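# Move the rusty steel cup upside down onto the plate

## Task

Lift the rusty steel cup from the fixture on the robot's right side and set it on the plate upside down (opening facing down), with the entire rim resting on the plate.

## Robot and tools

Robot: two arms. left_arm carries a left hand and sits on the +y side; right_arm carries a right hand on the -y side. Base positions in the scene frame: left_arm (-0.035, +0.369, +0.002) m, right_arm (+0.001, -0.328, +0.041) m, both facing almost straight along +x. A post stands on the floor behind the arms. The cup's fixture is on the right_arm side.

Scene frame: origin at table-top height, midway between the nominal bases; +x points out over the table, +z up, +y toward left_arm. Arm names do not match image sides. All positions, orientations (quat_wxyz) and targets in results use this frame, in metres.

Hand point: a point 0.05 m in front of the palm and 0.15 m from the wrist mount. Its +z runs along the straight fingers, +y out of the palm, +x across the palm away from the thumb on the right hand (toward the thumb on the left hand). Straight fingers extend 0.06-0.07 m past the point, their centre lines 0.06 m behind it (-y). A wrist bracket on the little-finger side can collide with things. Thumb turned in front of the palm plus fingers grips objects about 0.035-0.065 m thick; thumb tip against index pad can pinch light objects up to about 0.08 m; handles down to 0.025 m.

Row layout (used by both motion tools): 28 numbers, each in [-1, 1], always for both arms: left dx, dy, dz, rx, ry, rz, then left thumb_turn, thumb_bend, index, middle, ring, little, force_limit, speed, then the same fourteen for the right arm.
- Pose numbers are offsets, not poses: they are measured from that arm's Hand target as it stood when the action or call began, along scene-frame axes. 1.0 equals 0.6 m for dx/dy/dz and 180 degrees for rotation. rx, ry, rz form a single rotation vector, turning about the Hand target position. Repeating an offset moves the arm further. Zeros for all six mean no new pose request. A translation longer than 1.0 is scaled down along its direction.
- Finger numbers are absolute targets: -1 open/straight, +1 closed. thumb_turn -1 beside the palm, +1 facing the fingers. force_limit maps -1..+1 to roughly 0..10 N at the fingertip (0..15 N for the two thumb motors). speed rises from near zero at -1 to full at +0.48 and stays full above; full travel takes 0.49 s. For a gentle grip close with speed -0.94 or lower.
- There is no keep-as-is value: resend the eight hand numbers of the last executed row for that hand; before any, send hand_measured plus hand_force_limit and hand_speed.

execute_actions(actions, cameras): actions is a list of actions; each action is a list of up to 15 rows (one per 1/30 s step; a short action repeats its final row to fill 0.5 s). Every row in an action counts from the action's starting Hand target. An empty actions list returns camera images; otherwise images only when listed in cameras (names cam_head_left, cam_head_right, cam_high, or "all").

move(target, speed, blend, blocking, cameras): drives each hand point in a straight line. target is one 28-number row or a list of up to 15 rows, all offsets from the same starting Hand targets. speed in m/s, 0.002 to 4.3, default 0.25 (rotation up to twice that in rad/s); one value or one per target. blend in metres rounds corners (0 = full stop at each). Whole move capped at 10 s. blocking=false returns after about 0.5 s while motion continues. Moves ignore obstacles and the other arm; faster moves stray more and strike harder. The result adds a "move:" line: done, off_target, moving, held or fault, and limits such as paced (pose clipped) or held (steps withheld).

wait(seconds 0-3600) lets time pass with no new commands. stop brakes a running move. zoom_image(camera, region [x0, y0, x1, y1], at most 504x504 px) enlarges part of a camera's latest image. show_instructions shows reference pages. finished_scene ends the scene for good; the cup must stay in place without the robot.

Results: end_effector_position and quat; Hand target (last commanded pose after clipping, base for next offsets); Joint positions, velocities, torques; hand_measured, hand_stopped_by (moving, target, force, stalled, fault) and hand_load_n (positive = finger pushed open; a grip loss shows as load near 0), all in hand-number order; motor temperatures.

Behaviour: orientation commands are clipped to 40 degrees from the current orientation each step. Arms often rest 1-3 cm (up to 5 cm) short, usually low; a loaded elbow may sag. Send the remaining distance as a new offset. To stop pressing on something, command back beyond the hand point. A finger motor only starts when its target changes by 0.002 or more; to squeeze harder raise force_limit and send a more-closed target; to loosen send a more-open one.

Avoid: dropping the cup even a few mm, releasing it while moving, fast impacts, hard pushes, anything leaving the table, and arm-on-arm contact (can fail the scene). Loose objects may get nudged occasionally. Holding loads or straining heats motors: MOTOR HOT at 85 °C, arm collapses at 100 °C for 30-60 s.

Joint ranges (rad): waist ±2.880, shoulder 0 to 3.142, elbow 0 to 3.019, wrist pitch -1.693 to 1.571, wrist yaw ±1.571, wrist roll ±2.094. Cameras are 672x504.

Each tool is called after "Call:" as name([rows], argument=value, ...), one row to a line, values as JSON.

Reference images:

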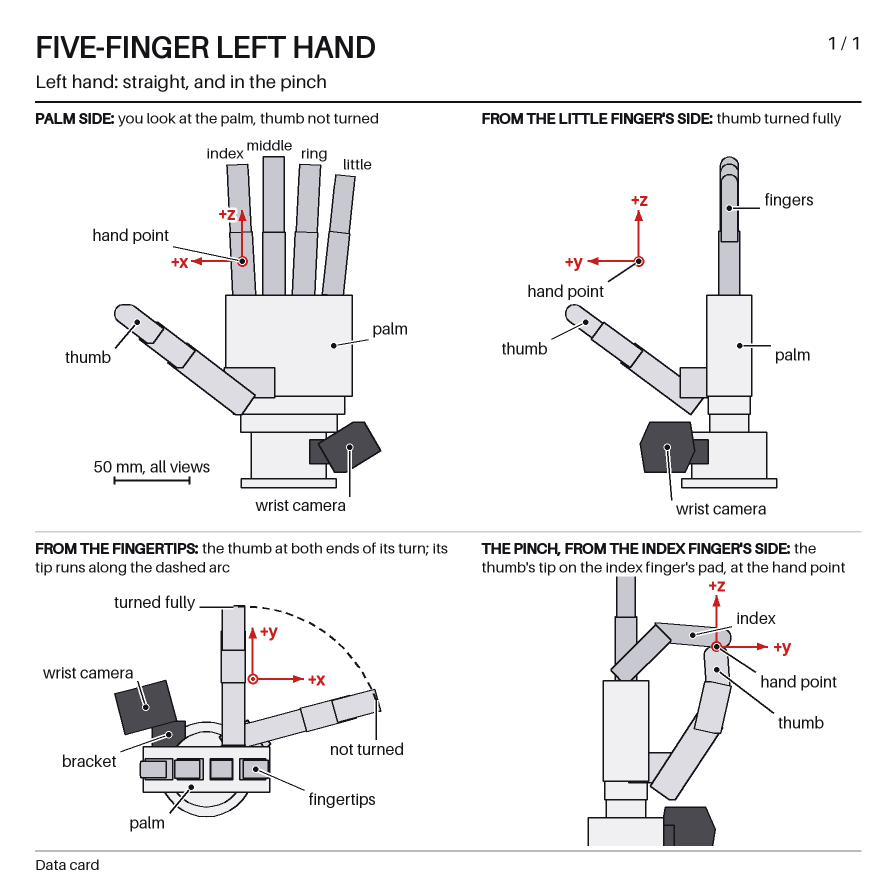

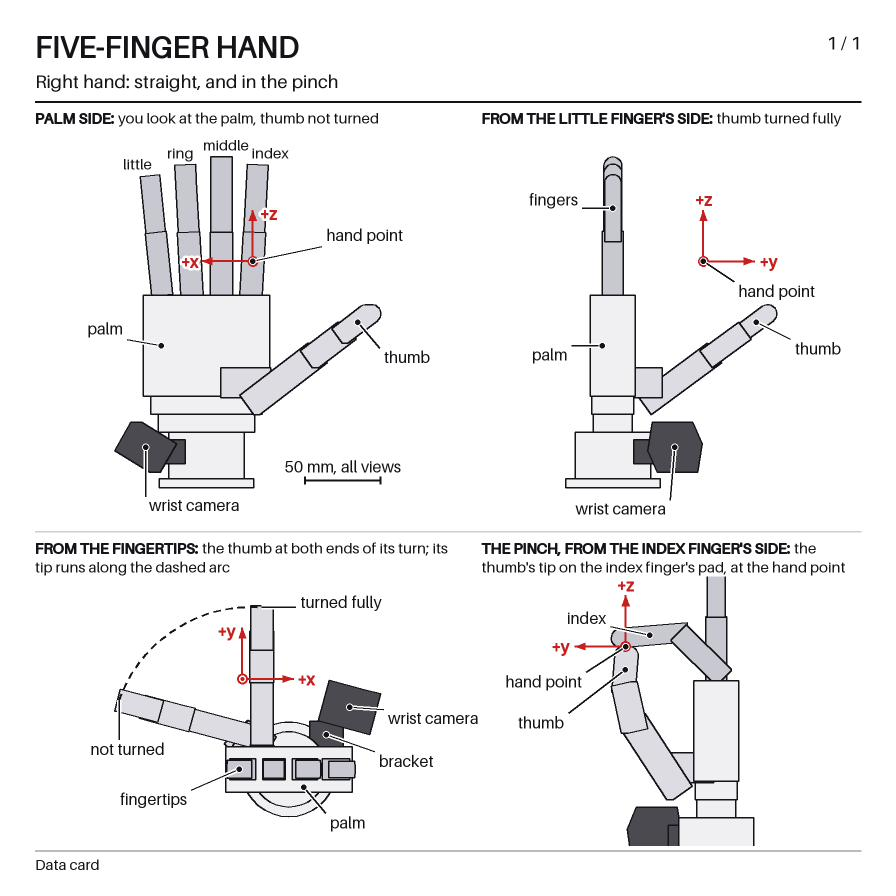

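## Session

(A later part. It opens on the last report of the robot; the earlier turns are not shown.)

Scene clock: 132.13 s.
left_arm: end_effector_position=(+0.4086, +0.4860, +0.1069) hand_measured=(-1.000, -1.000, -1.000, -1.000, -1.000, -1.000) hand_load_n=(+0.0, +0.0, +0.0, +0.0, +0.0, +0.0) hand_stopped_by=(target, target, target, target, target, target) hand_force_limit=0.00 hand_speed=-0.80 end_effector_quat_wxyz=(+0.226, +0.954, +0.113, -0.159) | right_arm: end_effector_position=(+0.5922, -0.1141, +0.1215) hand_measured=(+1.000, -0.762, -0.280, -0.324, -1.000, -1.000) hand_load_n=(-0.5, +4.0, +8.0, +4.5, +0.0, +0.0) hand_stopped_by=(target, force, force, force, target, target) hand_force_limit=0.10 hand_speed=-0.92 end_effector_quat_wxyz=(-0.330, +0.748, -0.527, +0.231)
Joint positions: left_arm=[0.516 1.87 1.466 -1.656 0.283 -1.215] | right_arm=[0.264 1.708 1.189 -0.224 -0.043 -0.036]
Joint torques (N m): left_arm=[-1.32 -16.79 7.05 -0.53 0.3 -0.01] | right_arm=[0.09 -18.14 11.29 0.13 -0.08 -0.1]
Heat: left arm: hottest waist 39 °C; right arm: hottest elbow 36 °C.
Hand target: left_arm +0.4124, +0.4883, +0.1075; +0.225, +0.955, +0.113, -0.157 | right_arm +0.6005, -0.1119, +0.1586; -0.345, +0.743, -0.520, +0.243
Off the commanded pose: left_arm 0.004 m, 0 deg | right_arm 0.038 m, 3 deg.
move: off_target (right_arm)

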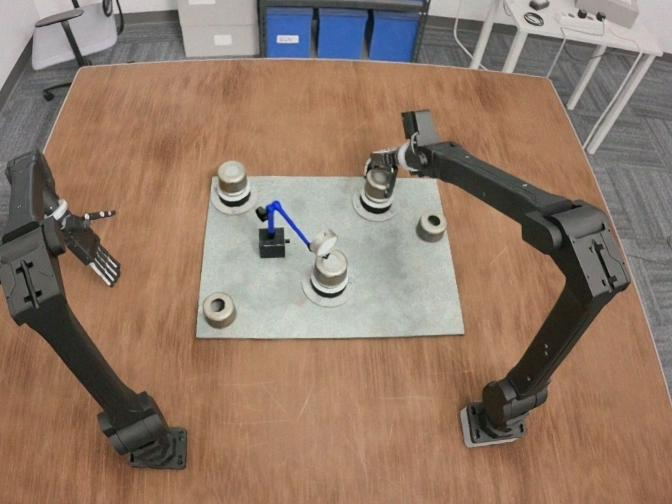

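Call:
wait(seconds=0.1, cameras=["all"])

Call:
zoom_image(camera="cam_head_left", region=[355, 145, 405, 215])

Call:
zoom_image(camera="cam_head_right", region=[355, 145, 405, 215])

Call:
zoom_image(camera="cam_high", region=[260, 265, 320, 325])

Scene clock: 134.57 s.
left_arm: end_effector_position=(+0.4086, +0.4860, +0.1069) hand_measured=(-1.000, -1.000, -1.000, -1.000, -1.000, -1.000) hand_load_n=(+0.0, +0.0, +0.0, +0.0, +0.0, +0.0) hand_stopped_by=(target, target, target, target, target, target) hand_force_limit=0.00 hand_speed=-0.80 end_effector_quat_wxyz=(+0.226, +0.954, +0.113, -0.159) | right_arm: end_effector_position=(+0.5922, -0.1141, +0.1215) hand_measured=(+1.000, -0.762, -0.280, -0.324, -1.000, -1.000) hand_load_n=(+0.0, +4.0, +8.0, +4.5, +0.0, +0.0) hand_stopped_by=(target, force, force, force, target, target) hand_force_limit=0.10 hand_speed=-0.92 end_effector_quat_wxyz=(-0.330, +0.748, -0.527, +0.231)
Joint positions: left_arm=[0.516 1.87 1.466 -1.656 0.283 -1.215] | right_arm=[0.264 1.708 1.189 -0.224 -0.043 -0.036]
Joint torques (N m): left_arm=[-1.32 -16.67 7.04 -0.53 0.31 -0.01] | right_arm=[0.26 -18.2 11.28 0.09 -0.07 -0.09]
Heat: left arm: hottest shoulder 39 °C; right arm: hottest elbow 36 °C.
Hand target: left_arm +0.4124, +0.4883, +0.1075; +0.225, +0.955, +0.113, -0.157 | right_arm +0.6005, -0.1119, +0.1586; -0.345, +0.743, -0.520, +0.243
Off the commanded pose: left_arm 0.004 m, 0 deg | right_arm 0.038 m, 3 deg.
wait: 0.10 s; at rest from the start

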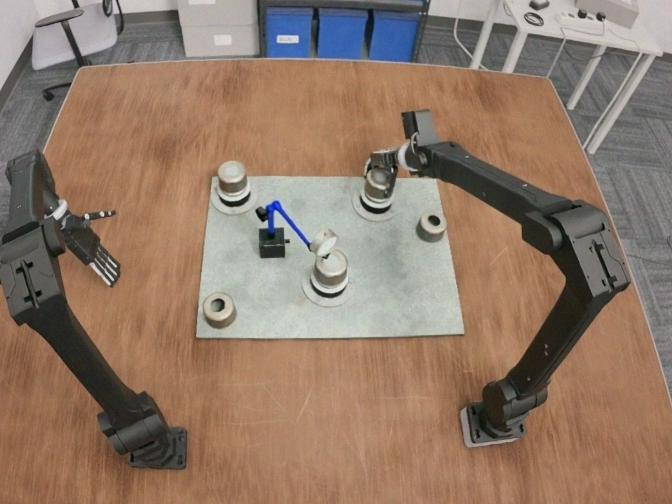

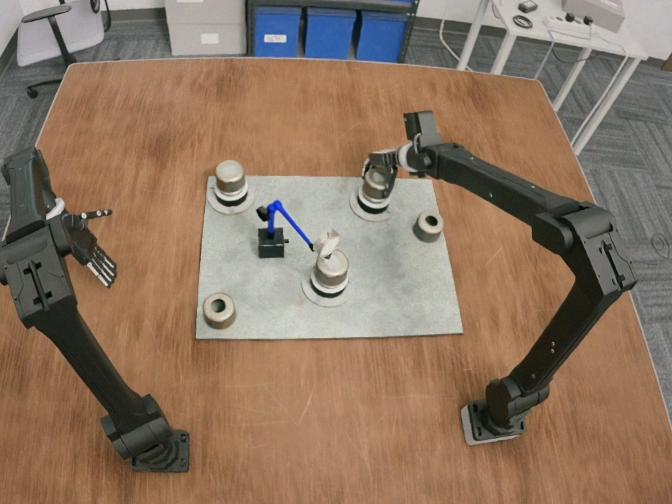

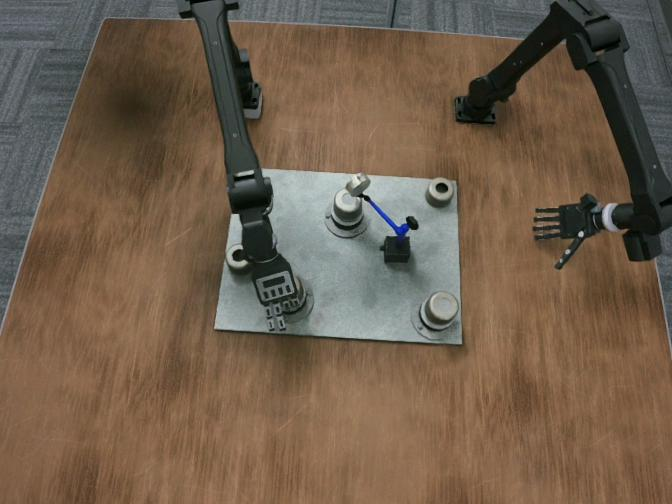

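Scaled by 7.200 from the camera's image (finer frame: 960x720).

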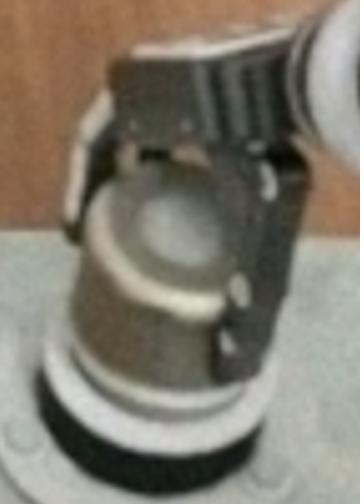

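Scaled by 7.200 from the camera's image (finer frame: 960x720).

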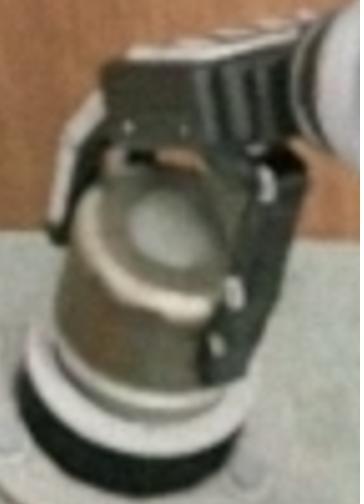

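Scaled by 8.400 from the camera's image (finer frame: 960x720).

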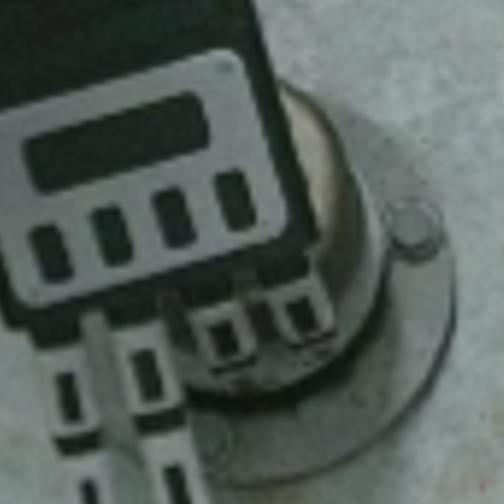

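Call:
move(target=[0,0,0,0,0,0,-1,-1,-1,-1,-1,-1,0,-0.8, -0.008,0,-0.08,0,0,0,1,-0.5,0,0,-1,-1,0.1,-0.92], speed=0.04, cameras=["cam_head_left","cam_high"])

Call:
zoom_image(camera="cam_head_left", region=[355, 145, 405, 215])

Call:
zoom_image(camera="cam_high", region=[260, 265, 320, 325])

Scene clock: 142.23 s.
left_arm: end_effector_position=(+0.4086, +0.4860, +0.1069) hand_measured=(-1.000, -1.000, -1.000, -1.000, -1.000, -1.000) hand_load_n=(+0.0, +0.0, +0.0, +0.0, +0.0, +0.0) hand_stopped_by=(target, target, target, target, target, target) hand_force_limit=0.00 hand_speed=-0.80 end_effector_quat_wxyz=(+0.226, +0.954, +0.113, -0.159) | right_arm: end_effector_position=(+0.5938, -0.1135, +0.1165) hand_measured=(+1.000, -0.762, -0.280, -0.324, -1.000, -1.000) hand_load_n=(+0.0, +7.0, +4.0, +0.0, +0.0, +0.0) hand_stopped_by=(target, force, force, force, target, target) hand_force_limit=0.10 hand_speed=-0.92 end_effector_quat_wxyz=(-0.343, +0.743, -0.522, +0.241)
Joint positions: left_arm=[0.516 1.87 1.466 -1.656 0.283 -1.215] | right_arm=[0.264 1.708 1.156 -0.154 -0.043 -0.036]
Joint torques (N m): left_arm=[-1.32 -16.62 7.04 -0.51 0.31 0] | right_arm=[0.44 -13.8 8.16 2.56 0 -0.08]
Heat: left arm: hottest shoulder 39 °C; right arm: hottest elbow 37 °C.
Hand target: left_arm +0.4124, +0.4883, +0.1075; +0.225, +0.955, +0.113, -0.157 | right_arm +0.5958, -0.1119, +0.1107; -0.345, +0.742, -0.520, +0.243
Off the commanded pose: left_arm 0.004 m, 0 deg | right_arm 0.006 m, 0 deg.
move: done

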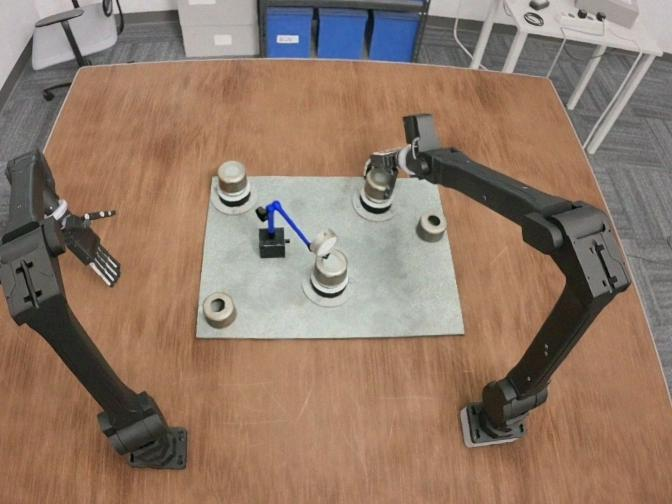

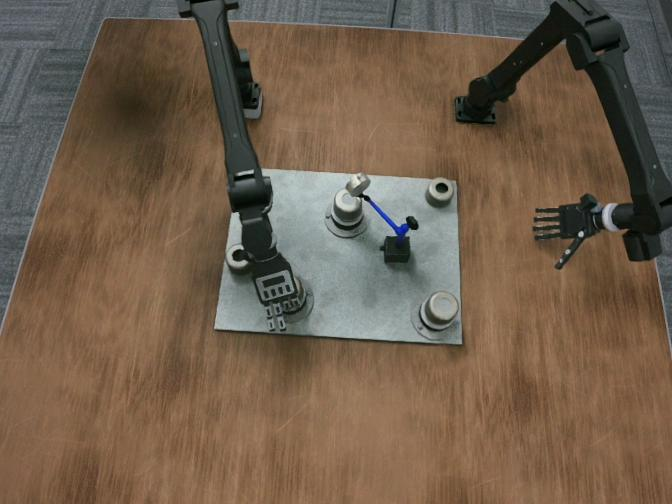

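Scaled by 7.200 from the camera's image (finer frame: 960x720).

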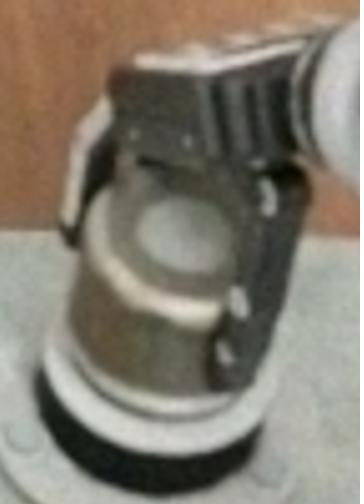

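Scaled by 8.400 from the camera's image (finer frame: 960x720).

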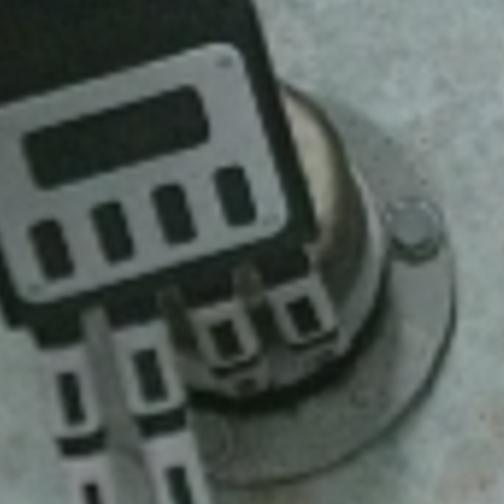

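Call:
move(target=[0,0,0,0,0,0,-1,-1,-1,-1,-1,-1,0,-0.8, 0,0,0,0,0,0,1,-0.85,-0.45,-0.45,-1,-1,0.1,-0.8], speed=0.04, cameras=[])

Call:
move(target=[0,0,0,0,0,0,-1,-1,-1,-1,-1,-1,0,-0.8, 0.005,0,-0.008,0,0,0,1,-0.85,-0.45,-0.45,-1,-1,0.1,-0.8], speed=0.04, cameras=["cam_head_left","cam_high"])

Call:
zoom_image(camera="cam_head_left", region=[355, 145, 405, 215])

Call:
zoom_image(camera="cam_high", region=[260, 265, 320, 325])

Scene clock: 146.67 s.
left_arm: end_effector_position=(+0.4086, +0.4860, +0.1069) hand_measured=(-1.000, -1.000, -1.000, -1.000, -1.000, -1.000) hand_load_n=(+0.0, +0.0, +0.0, +0.0, +0.0, +0.0) hand_stopped_by=(target, target, target, target, target, target) hand_force_limit=0.00 hand_speed=-0.80 end_effector_quat_wxyz=(+0.226, +0.954, +0.113, -0.159) | right_arm: end_effector_position=(+0.5913, -0.1143, +0.1110) hand_measured=(+1.000, -0.850, -0.450, -0.450, -1.000, -1.000) hand_load_n=(+0.0, +0.0, +0.0, +0.0, +0.0, +0.0) hand_stopped_by=(target, target, target, target, target, target) hand_force_limit=0.10 hand_speed=-0.80 end_effector_quat_wxyz=(-0.340, +0.744, -0.523, +0.239)
Joint positions: left_arm=[0.516 1.87 1.466 -1.656 0.283 -1.215] | right_arm=[0.264 1.712 1.148 -0.15 -0.043 -0.036]
Joint torques (N m): left_arm=[-1.32 -16.73 7.05 -0.54 0.31 -0.01] | right_arm=[0.44 -14.15 8.72 2.35 0.02 -0.08]
Heat: left arm: hottest shoulder 39 °C; right arm: hottest elbow 36 °C.
Hand target: left_arm +0.4124, +0.4883, +0.1075; +0.225, +0.955, +0.113, -0.157 | right_arm +0.5959, -0.1118, +0.1108; -0.345, +0.742, -0.520, +0.243
Off the commanded pose: left_arm 0.004 m, 0 deg | right_arm 0.005 m, 1 deg.
move: done

Scene clock: 147.27 s.
left_arm: end_effector_position=(+0.4086, +0.4860, +0.1069) hand_measured=(-1.000, -1.000, -1.000, -1.000, -1.000, -1.000) hand_load_n=(+0.0, +0.0, +0.0, +0.0, +0.0, +0.0) hand_stopped_by=(target, target, target, target, target, target) hand_force_limit=0.00 hand_speed=-0.80 end_effector_quat_wxyz=(+0.226, +0.954, +0.113, -0.159) | right_arm: end_effector_position=(+0.5924, -0.1139, +0.1042) hand_measured=(+1.000, -0.850, -0.450, -0.450, -1.000, -1.000) hand_load_n=(+0.0, +0.0, +0.0, +0.0, +0.0, +0.0) hand_stopped_by=(target, target, target, target, target, target) hand_force_limit=0.10 hand_speed=-0.80 end_effector_quat_wxyz=(-0.339, +0.745, -0.524, +0.238)
Joint positions: left_arm=[0.516 1.87 1.466 -1.656 0.283 -1.215] | right_arm=[0.264 1.726 1.148 -0.141 -0.043 -0.036]
Joint torques (N m): left_arm=[-1.38 -16.67 7.04 -0.51 0.31 -0.01] | right_arm=[0.5 -14.21 8.83 2.36 -0.04 -0.1]
Heat: left arm: hottest shoulder 39 °C; right arm: hottest elbow 36 °C.
Hand target: left_arm +0.4124, +0.4883, +0.1075; +0.225, +0.955, +0.113, -0.157 | right_arm +0.5989, -0.1118, +0.1058; -0.345, +0.742, -0.520, +0.243
Off the commanded pose: left_arm 0.004 m, 0 deg | right_arm 0.007 m, 1 deg.
move: done

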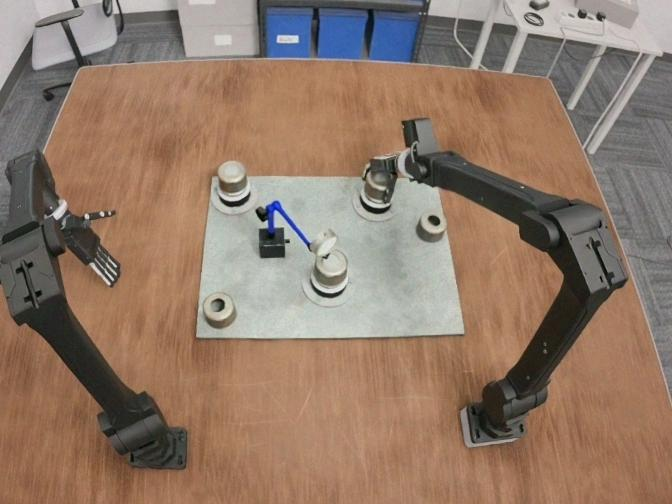

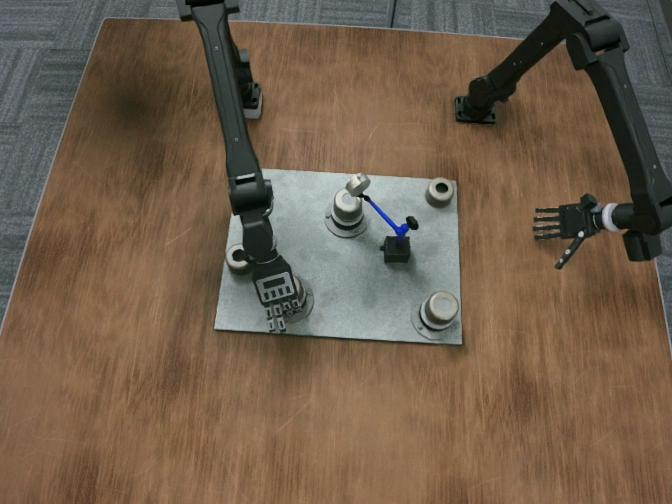

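Scaled by 7.200 from the camera's image (finer frame: 960x720).

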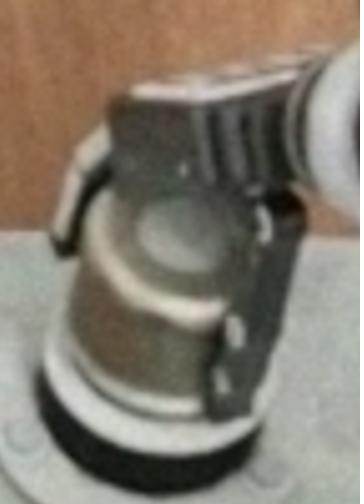

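Scaled by 8.400 from the camera's image (finer frame: 960x720).

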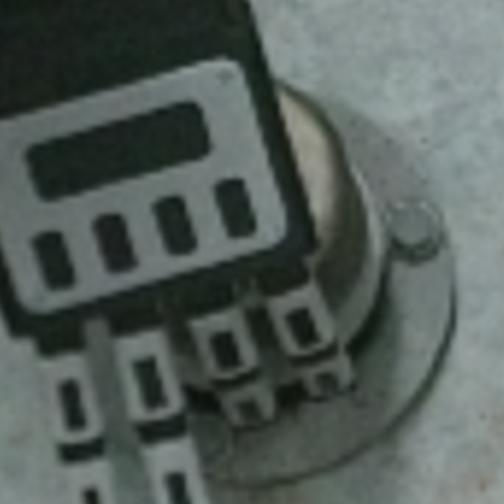

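Call:
move(target=[0,0,0,0,0,0,-1,-1,-1,-1,-1,-1,0,-0.8, 0,0,0,0,0,0,1,-0.3,0.1,0.1,-1,-1,0.6,-0.92], cameras=[])

Scene clock: 150.57 s.
left_arm: end_effector_position=(+0.4086, +0.4860, +0.1069) hand_measured=(-1.000, -1.000, -1.000, -1.000, -1.000, -1.000) hand_load_n=(+0.0, -0.5, +0.0, +0.0, +0.0, +0.0) hand_stopped_by=(target, target, target, target, target, target) hand_force_limit=0.00 hand_speed=-0.80 end_effector_quat_wxyz=(+0.226, +0.954, +0.113, -0.159) | right_arm: end_effector_position=(+0.5946, -0.1133, +0.1050) hand_measured=(+1.000, -0.752, -0.274, -0.304, -1.000, -1.000) hand_load_n=(+0.0, +11.5, +9.0, +7.5, +0.0, +0.0) hand_stopped_by=(target, force, force, force, target, target) hand_force_limit=0.60 hand_speed=-0.92 end_effector_quat_wxyz=(-0.342, +0.743, -0.523, +0.240)
Joint positions: left_arm=[0.516 1.87 1.466 -1.656 0.283 -1.215] | right_arm=[0.264 1.727 1.148 -0.13 -0.043 -0.036]
Joint torques (N m): left_arm=[-1.38 -16.79 7.02 -0.51 0.31 0] | right_arm=[0.38 -14.33 8.96 1.91 -0.04 -0.1]
Heat: left arm: hottest shoulder 39 °C; right arm: hottest elbow 36 °C.
Hand target: left_arm +0.4124, +0.4883, +0.1075; +0.225, +0.955, +0.113, -0.157 | right_arm +0.5988, -0.1118, +0.1059; -0.345, +0.742, -0.520, +0.243
Off the commanded pose: left_arm 0.004 m, 0 deg | right_arm 0.005 m, 1 deg.
move: done

Call:
move([
  [0,0,0,0,0,0,-1,-1,-1,-1,-1,-1,0,-0.8, 0,0,0.055,0,0,0,1,-0.3,0.1,0.1,-1,-1,0.6,-0.92],
], speed=0.04, cameras=["cam_head_left","cam_high"])

Call:
zoom_image(camera="cam_head_left", region=[355, 145, 405, 215])

Call:
zoom_image(camera="cam_high", region=[260, 265, 320, 325])

Scene clock: 155.43 s.
left_arm: end_effector_position=(+0.4086, +0.4860, +0.1069) hand_measured=(-1.000, -1.000, -1.000, -1.000, -1.000, -1.000) hand_load_n=(+0.0, +0.0, +0.0, +0.0, +0.0, +0.0) hand_stopped_by=(target, target, target, target, target, target) hand_force_limit=0.00 hand_speed=-0.80 end_effector_quat_wxyz=(+0.226, +0.954, +0.113, -0.159) | right_arm: end_effector_position=(+0.5937, -0.1138, +0.1073) hand_measured=(+1.000, -0.752, -0.274, -0.304, -1.000, -1.000) hand_load_n=(+0.0, +10.0, +11.0, +10.0, +0.0, +0.0) hand_stopped_by=(target, force, force, force, target, target) hand_force_limit=0.60 hand_speed=-0.92 end_effector_quat_wxyz=(-0.334, +0.746, -0.526, +0.235)
Joint positions: left_arm=[0.516 1.87 1.466 -1.656 0.283 -1.215] | right_arm=[0.264 1.727 1.166 -0.168 -0.042 -0.036]
Joint torques (N m): left_arm=[-1.32 -16.62 7.05 -0.55 0.31 -0.01] | right_arm=[0.38 -18.08 10.56 -0.06 -0.08 -0.09]
Heat: left arm: hottest shoulder 39 °C; right arm: hottest elbow 36 °C.
Hand target: left_arm +0.4124, +0.4883, +0.1075; +0.225, +0.955, +0.113, -0.157 | right_arm +0.5988, -0.1118, +0.1388; -0.345, +0.742, -0.520, +0.243
Off the commanded pose: left_arm 0.004 m, 0 deg | right_arm 0.032 m, 2 deg.
move: off_target (right_arm)

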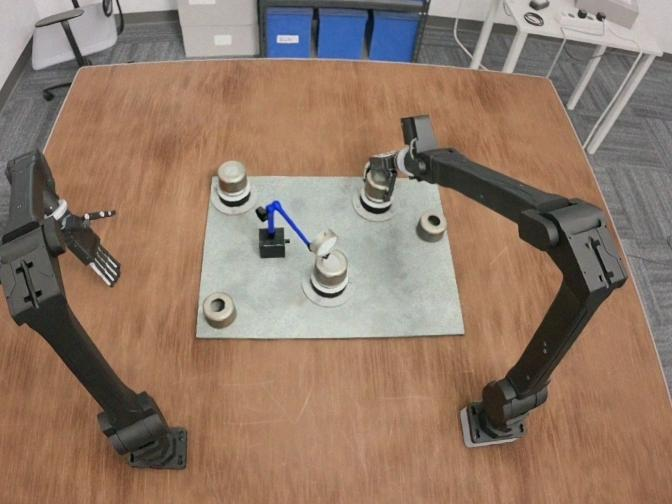

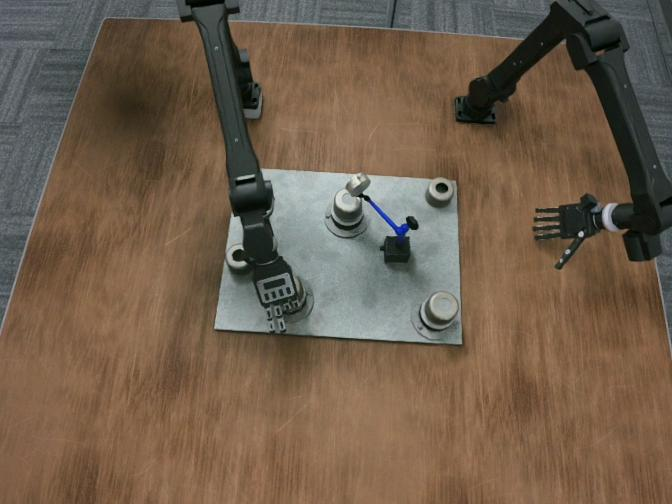

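Scaled by 7.200 from the camera's image (finer frame: 960x720).

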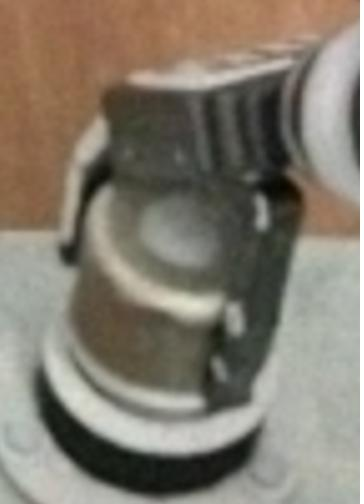

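Scaled by 8.400 from the camera's image (finer frame: 960x720).

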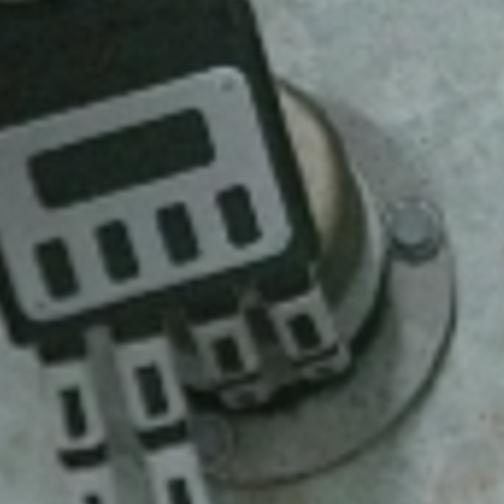

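Call:
move([
  [0,0,0,0,0,0,-1,-1,-1,-1,-1,-1,0,-0.8, 0,0,0.025,0,0,0,1,-0.3,0.1,0.1,-1,-1,0.6,-0.92],
], speed=0.03, cameras=["cam_head_left"])

Call:
zoom_image(camera="cam_head_left", region=[355, 145, 405, 215])

Scene clock: 157.83 s.
left_arm: end_effector_position=(+0.4086, +0.4860, +0.1069) hand_measured=(-1.000, -1.000, -1.000, -1.000, -1.000, -1.000) hand_load_n=(+0.0, +0.0, +0.0, +0.0, +0.0, +0.0) hand_stopped_by=(target, target, target, target, target, target) hand_force_limit=0.00 hand_speed=-0.80 end_effector_quat_wxyz=(+0.226, +0.954, +0.113, -0.159) | right_arm: end_effector_position=(+0.5924, -0.1142, +0.1086) hand_measured=(+1.000, -0.752, -0.274, -0.304, -1.000, -1.000) hand_load_n=(+0.0, +9.0, +12.0, +11.5, +0.0, +0.0) hand_stopped_by=(target, force, force, force, target, target) hand_force_limit=0.60 hand_speed=-0.92 end_effector_quat_wxyz=(-0.328, +0.749, -0.528, +0.230)
Joint positions: left_arm=[0.516 1.87 1.466 -1.656 0.283 -1.215] | right_arm=[0.264 1.727 1.178 -0.198 -0.042 -0.036]
Joint torques (N m): left_arm=[-1.32 -16.67 7.04 -0.51 0.31 -0.01] | right_arm=[0.15 -19.78 11.07 -0.44 -0.07 -0.09]
Heat: left arm: hottest shoulder 39 °C; right arm: hottest elbow 36 °C.
Hand target: left_arm +0.4124, +0.4883, +0.1075; +0.225, +0.955, +0.113, -0.157 | right_arm +0.5988, -0.1118, +0.1538; -0.345, +0.742, -0.520, +0.243
Off the commanded pose: left_arm 0.004 m, 0 deg | right_arm 0.046 m, 3 deg.
move: off_target (right_arm)

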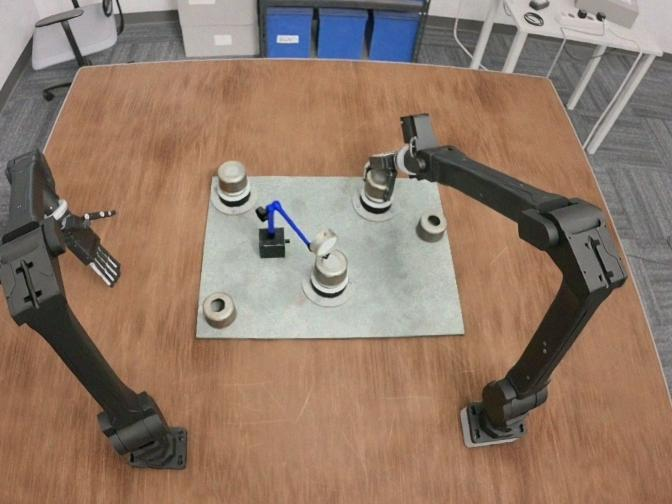

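Scaled by 7.200 from the camera's image (finer frame: 960x720).

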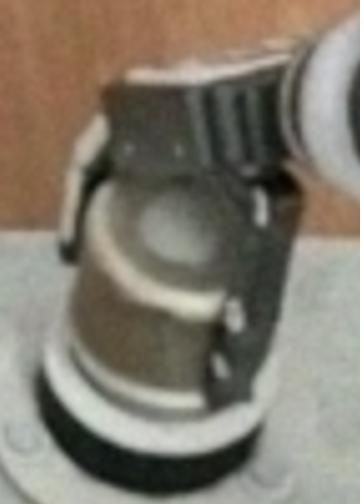

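Call:
move([
  [0,0,0,0,0,0,-1,-1,-1,-1,-1,-1,0,-0.8, -0.004,0,0,0,0,0.055,1,-0.3,0.1,0.1,-1,-1,0.6,-0.92],
  [0,0,0,0,0,0,-1,-1,-1,-1,-1,-1,0,-0.8, 0.004,0,0,0,0,-0.055,1,-0.3,0.1,0.1,-1,-1,0.6,-0.92],
  [0,0,0,0,0,0,-1,-1,-1,-1,-1,-1,0,-0.8, 0,0,0,0,0,0.00001,1,-0.3,0.1,0.1,-1,-1,0.6,-0.92],
], speed=0.1, blend=0.01, cameras=["cam_head_left"])

Call:
zoom_image(camera="cam_head_left", region=[355, 145, 405, 215])

Scene clock: 167.63 s.
left_arm: end_effector_position=(+0.4086, +0.4860, +0.1069) hand_measured=(-1.000, -1.000, -1.000, -1.000, -1.000, -1.000) hand_load_n=(+0.0, +0.0, +0.0, +0.0, +0.0, +0.0) hand_stopped_by=(target, target, target, target, target, target) hand_force_limit=0.00 hand_speed=-0.80 end_effector_quat_wxyz=(+0.226, +0.954, +0.113, -0.159) | right_arm: end_effector_position=(+0.5925, -0.1114, +0.1273) hand_measured=(+1.000, -0.752, -0.274, -0.304, -1.000, -1.000) hand_load_n=(+0.0, +10.5, +10.5, +9.0, +0.0, +0.0) hand_stopped_by=(target, force, force, force, target, target) hand_force_limit=0.60 hand_speed=-0.92 end_effector_quat_wxyz=(-0.330, +0.747, -0.528, +0.234)
Joint positions: left_arm=[0.516 1.87 1.466 -1.656 0.283 -1.215] | right_arm=[0.271 1.702 1.196 -0.233 -0.032 -0.032]
Joint torques (N m): left_arm=[-1.38 -16.67 7.04 -0.53 0.31 0] | right_arm=[-0.32 -17.49 10.07 1.05 -0.43 -0.05]
Heat: left arm: hottest shoulder 39 °C; right arm: hottest elbow 36 °C.
Hand target: left_arm +0.4124, +0.4883, +0.1075; +0.225, +0.955, +0.113, -0.157 | right_arm +0.5989, -0.1117, +0.1539; -0.346, +0.742, -0.520, +0.243
Off the commanded pose: left_arm 0.004 m, 0 deg | right_arm 0.027 m, 2 deg.
move: off_target (right_arm)

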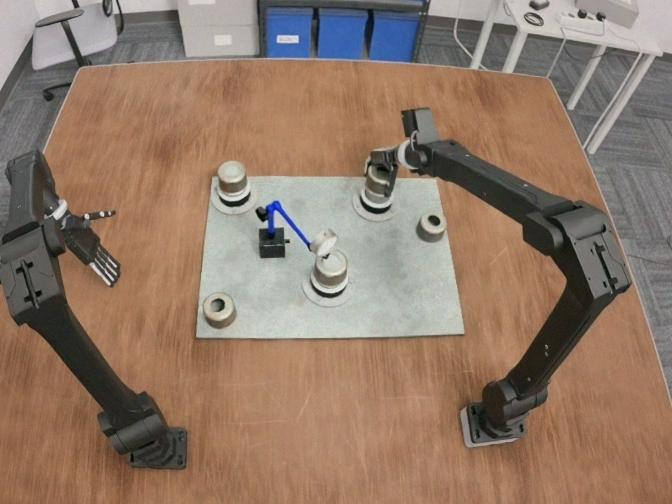

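Scaled by 7.200 from the camera's image (finer frame: 960x720).

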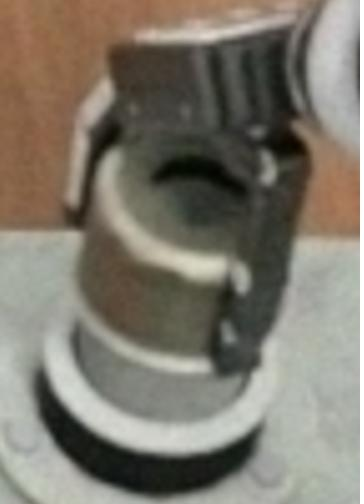

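Call:
move([
  [0,0,0,0,0,0,-1,-1,-1,-1,-1,-1,0,-0.8, -0.004,0,0.0,0,0,0.055,1,-0.3,0.1,0.1,-1,-1,0.6,-0.92],
  [0,0,0,0,0,0,-1,-1,-1,-1,-1,-1,0,-0.8, 0.004,0,0.017,0,0,-0.055,1,-0.3,0.1,0.1,-1,-1,0.6,-0.92],
  [0,0,0,0,0,0,-1,-1,-1,-1,-1,-1,0,-0.8, -0.004,0,0.033,0,0,0.055,1,-0.3,0.1,0.1,-1,-1,0.6,-0.92],
  [0,0,0,0,0,0,-1,-1,-1,-1,-1,-1,0,-0.8, 0,0,0.033,0,0,0.00001,1,-0.3,0.1,0.1,-1,-1,0.6,-0.92],
], speed=0.1, blend=0.01, cameras=["cam_head_left","cam_high"])

Call:
zoom_image(camera="cam_head_left", region=[355, 145, 405, 215])

Scene clock: 177.07 s.
left_arm: end_effector_position=(+0.4086, +0.4860, +0.1069) hand_measured=(-1.000, -1.000, -1.000, -1.000, -1.000, -1.000) hand_load_n=(+0.0, +0.0, +0.0, +0.0, +0.0, +0.0) hand_stopped_by=(target, target, target, target, target, target) hand_force_limit=0.00 hand_speed=-0.80 end_effector_quat_wxyz=(+0.226, +0.954, +0.113, -0.159) | right_arm: end_effector_position=(+0.5965, -0.1218, +0.1470) hand_measured=(+1.000, -0.752, -0.274, -0.304, -1.000, -1.000) hand_load_n=(+0.0, +12.5, +8.0, +6.0, +0.0, +0.0) hand_stopped_by=(target, force, force, force, target, target) hand_force_limit=0.60 hand_speed=-0.92 end_effector_quat_wxyz=(-0.329, +0.748, -0.527, +0.234)
Joint positions: left_arm=[0.516 1.87 1.466 -1.656 0.283 -1.215] | right_arm=[0.251 1.68 1.226 -0.286 -0.047 -0.048]
Joint torques (N m): left_arm=[-1.32 -16.85 7.01 -0.51 0.31 0] | right_arm=[1.49 -17.32 10.14 1.14 0.06 0.03]
Heat: left arm: hottest shoulder 39 °C; right arm: hottest elbow 37 °C.
Hand target: left_arm +0.4124, +0.4883, +0.1075; +0.225, +0.955, +0.113, -0.157 | right_arm +0.5988, -0.1119, +0.1735; -0.345, +0.742, -0.520, +0.243
Off the commanded pose: left_arm 0.004 m, 0 deg | right_arm 0.029 m, 2 deg.
move: off_target (right_arm)

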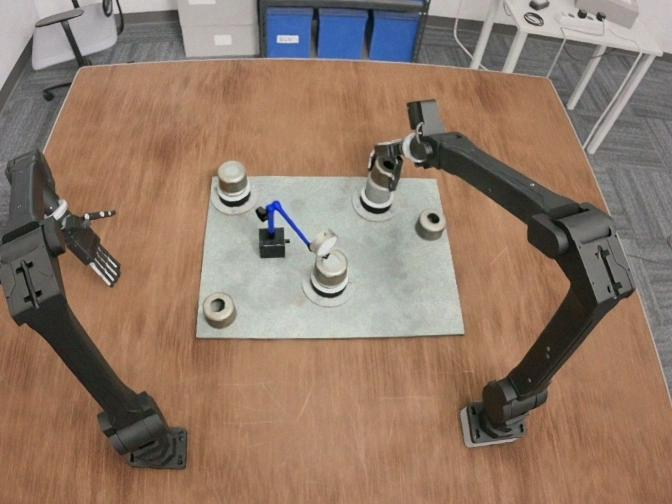

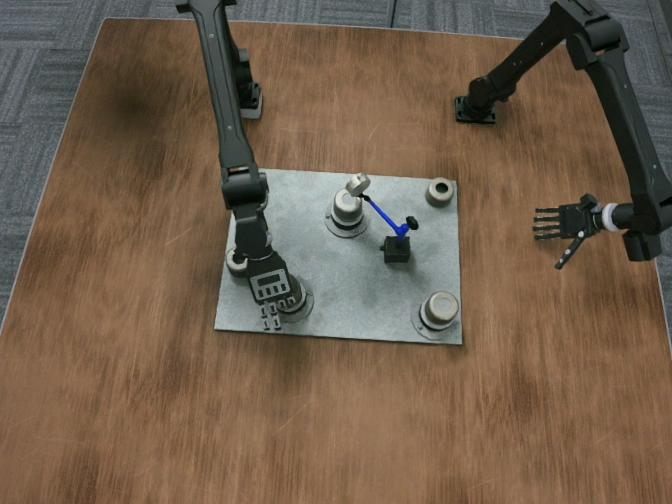

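Scaled by 7.200 from the camera's image (finer frame: 960x720).

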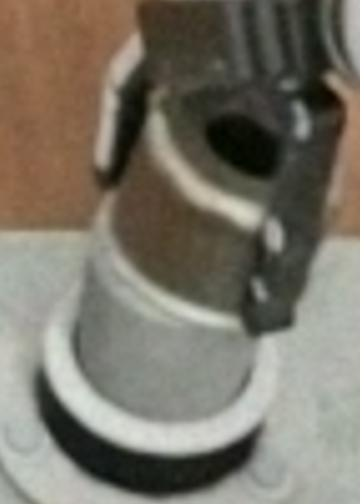

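Call:
move([
  [0,0,0,0,0,0,-1,-1,-1,-1,-1,-1,0,-0.8, 0.004,0,0.0,0,0,-0.055,1,-0.3,0.1,0.1,-1,-1,0.6,-0.92],
  [0,0,0,0,0,0,-1,-1,-1,-1,-1,-1,0,-0.8, -0.004,0,0.012,0,0,0.04,1,-0.3,0.1,0.1,-1,-1,0.6,-0.92],
  [0,0,0,0,0,0,-1,-1,-1,-1,-1,-1,0,-0.8, 0,0,0.012,0,0,-0.01,1,-0.3,0.1,0.1,-1,-1,0.6,-0.92],
], speed=0.08, blend=0.01, cameras=["cam_head_left","cam_high"])

Call:
zoom_image(camera="cam_head_left", region=[355, 135, 405, 205])

Call:
zoom_image(camera="cam_high", region=[260, 265, 320, 325])

Scene clock: 184.93 s.
left_arm: end_effector_position=(+0.4086, +0.4860, +0.1069) hand_measured=(-1.000, -1.000, -1.000, -1.000, -1.000, -1.000) hand_load_n=(-0.5, +0.0, +0.0, +0.0, +0.0, +0.0) hand_stopped_by=(target, target, target, target, target, target) hand_force_limit=0.00 hand_speed=-0.80 end_effector_quat_wxyz=(+0.226, +0.954, +0.113, -0.159) | right_arm: end_effector_position=(+0.5945, -0.1225, +0.1501) hand_measured=(+1.000, -0.752, -0.274, -0.304, -1.000, -1.000) hand_load_n=(+0.5, +12.5, +8.0, +6.0, +0.0, +0.0) hand_stopped_by=(target, force, force, force, target, target) hand_force_limit=0.60 hand_speed=-0.92 end_effector_quat_wxyz=(-0.322, +0.741, -0.539, +0.238)
Joint positions: left_arm=[0.516 1.87 1.466 -1.656 0.283 -1.215] | right_arm=[0.257 1.671 1.226 -0.302 -0.019 -0.024]
Joint torques (N m): left_arm=[-1.32 -16.67 7.08 -0.5 0.31 0] | right_arm=[1.55 -17.38 10.69 1.09 0.07 -0.01]
Heat: left arm: hottest shoulder 39 °C; right arm: hottest elbow 36 °C.
Hand target: left_arm +0.4124, +0.4883, +0.1075; +0.225, +0.955, +0.113, -0.157 | right_arm +0.5987, -0.1118, +0.1808; -0.342, +0.734, -0.531, +0.248
Off the commanded pose: left_arm 0.004 m, 0 deg | right_arm 0.033 m, 3 deg.
move: off_target (right_arm)

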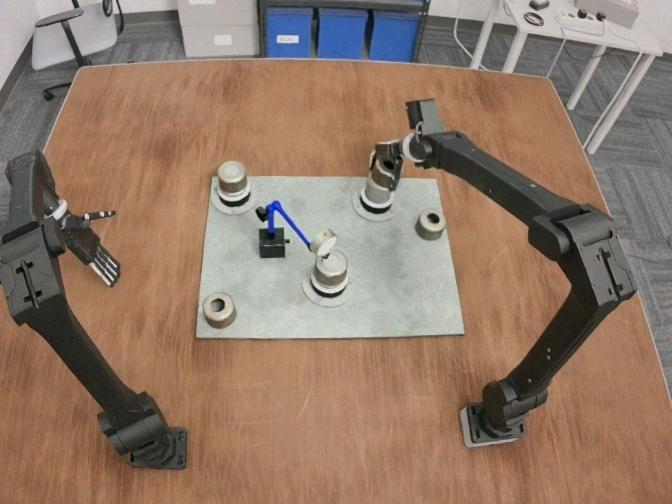

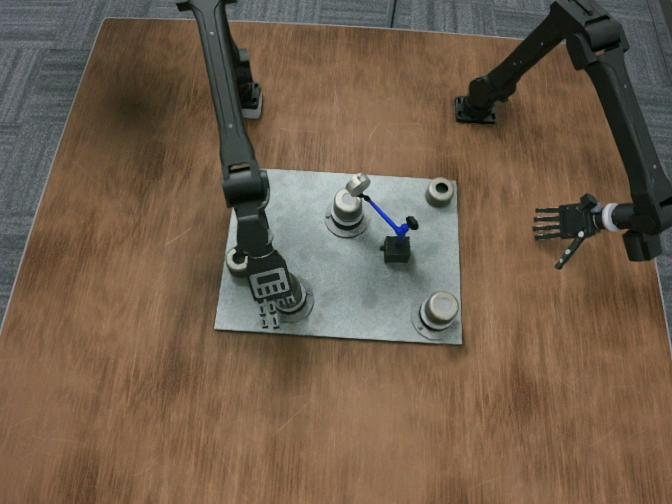

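Scaled by 7.200 from the camera's image (finer frame: 960x720).

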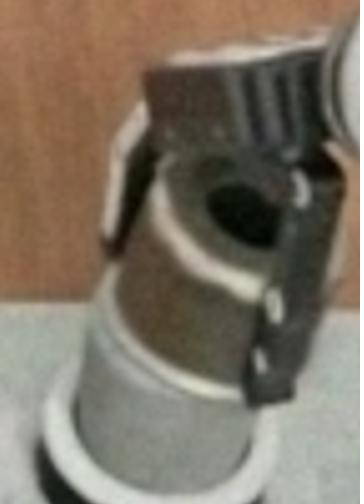

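Scaled by 8.400 from the camera's image (finer frame: 960x720).

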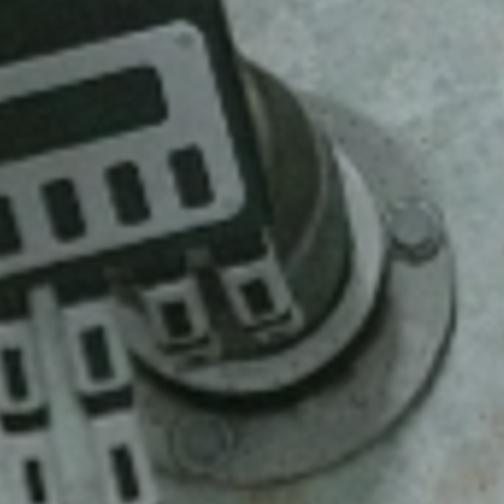

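Call:
move([
  [0,0,0,0,0,0,-1,-1,-1,-1,-1,-1,0,-0.8, 0,0,0.04,0,0,0,1,-0.3,0.1,0.1,-1,-1,0.6,-0.92],
], speed=0.05, cameras=["cam_head_left","cam_high"])

Call:
zoom_image(camera="cam_head_left", region=[355, 135, 405, 205])

Call:
zoom_image(camera="cam_high", region=[260, 265, 320, 325])

Scene clock: 189.37 s.
left_arm: end_effector_position=(+0.4086, +0.4860, +0.1069) hand_measured=(-1.000, -1.000, -1.000, -1.000, -1.000, -1.000) hand_load_n=(+0.0, +0.0, +0.0, +0.0, +0.0, +0.0) hand_stopped_by=(target, target, target, target, target, target) hand_force_limit=0.00 hand_speed=-0.80 end_effector_quat_wxyz=(+0.226, +0.954, +0.113, -0.159) | right_arm: end_effector_position=(+0.5848, -0.1259, +0.1635) hand_measured=(+1.000, -0.752, -0.274, -0.304, -1.000, -1.000) hand_load_n=(+0.0, +12.5, +8.0, +7.0, +0.0, +0.0) hand_stopped_by=(target, force, force, force, target, target) hand_force_limit=0.60 hand_speed=-0.92 end_effector_quat_wxyz=(-0.315, +0.742, -0.544, +0.233)
Joint positions: left_arm=[0.516 1.87 1.466 -1.656 0.283 -1.215] | right_arm=[0.257 1.639 1.231 -0.358 -0.014 -0.018]
Joint torques (N m): left_arm=[-1.32 -16.62 7.02 -0.55 0.3 0] | right_arm=[1.55 -16.44 13.22 0.85 -0.07 -0.03]
Heat: left arm: hottest shoulder 39 °C; right arm: hottest elbow 36 °C.
Hand target: left_arm +0.4124, +0.4883, +0.1075; +0.225, +0.955, +0.113, -0.157 | right_arm +0.5989, -0.1119, +0.2049; -0.342, +0.734, -0.532, +0.248
Off the commanded pose: left_arm 0.004 m, 0 deg | right_arm 0.046 m, 4 deg.
move: off_target (right_arm)

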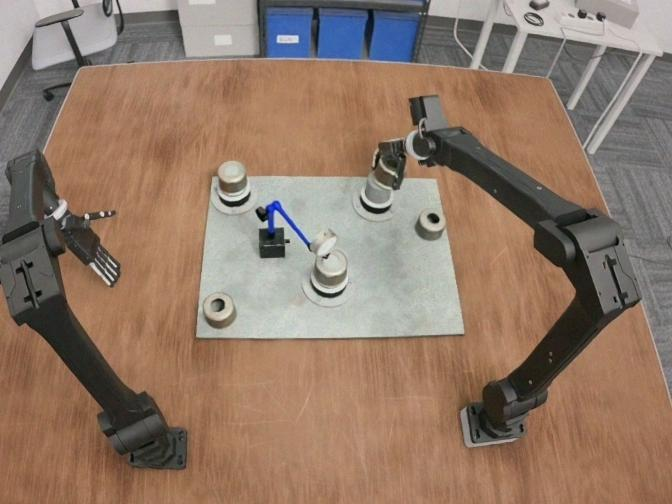

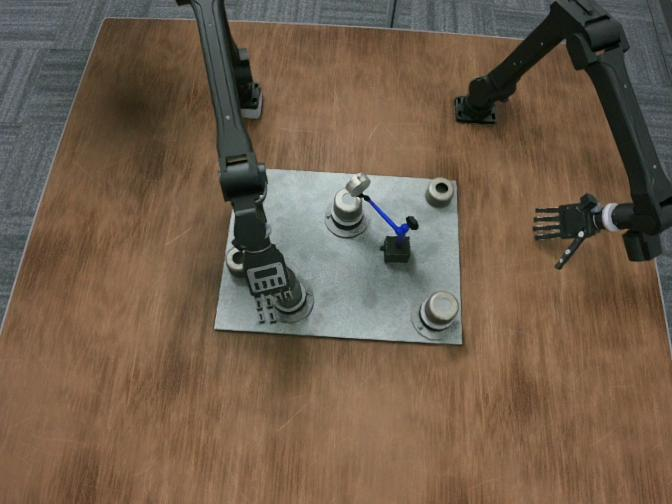

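Scaled by 7.200 from the camera's image (finer frame: 960x720).

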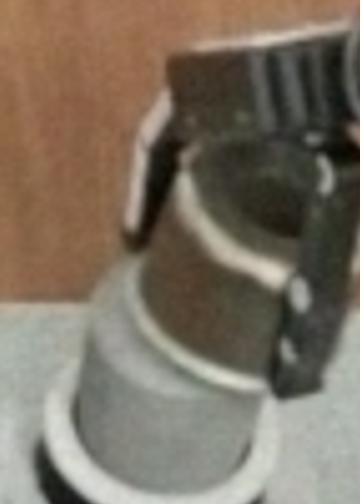

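Scaled by 8.400 from the camera's image (finer frame: 960x720).

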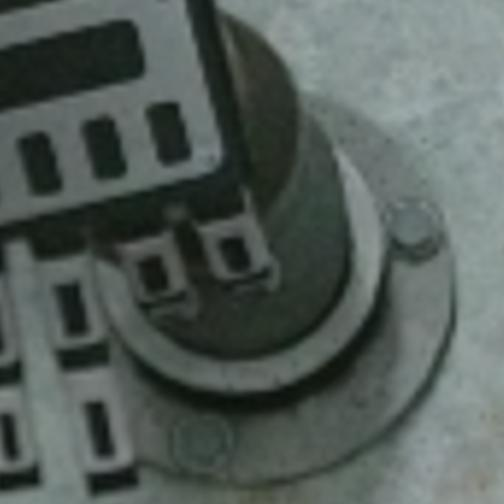

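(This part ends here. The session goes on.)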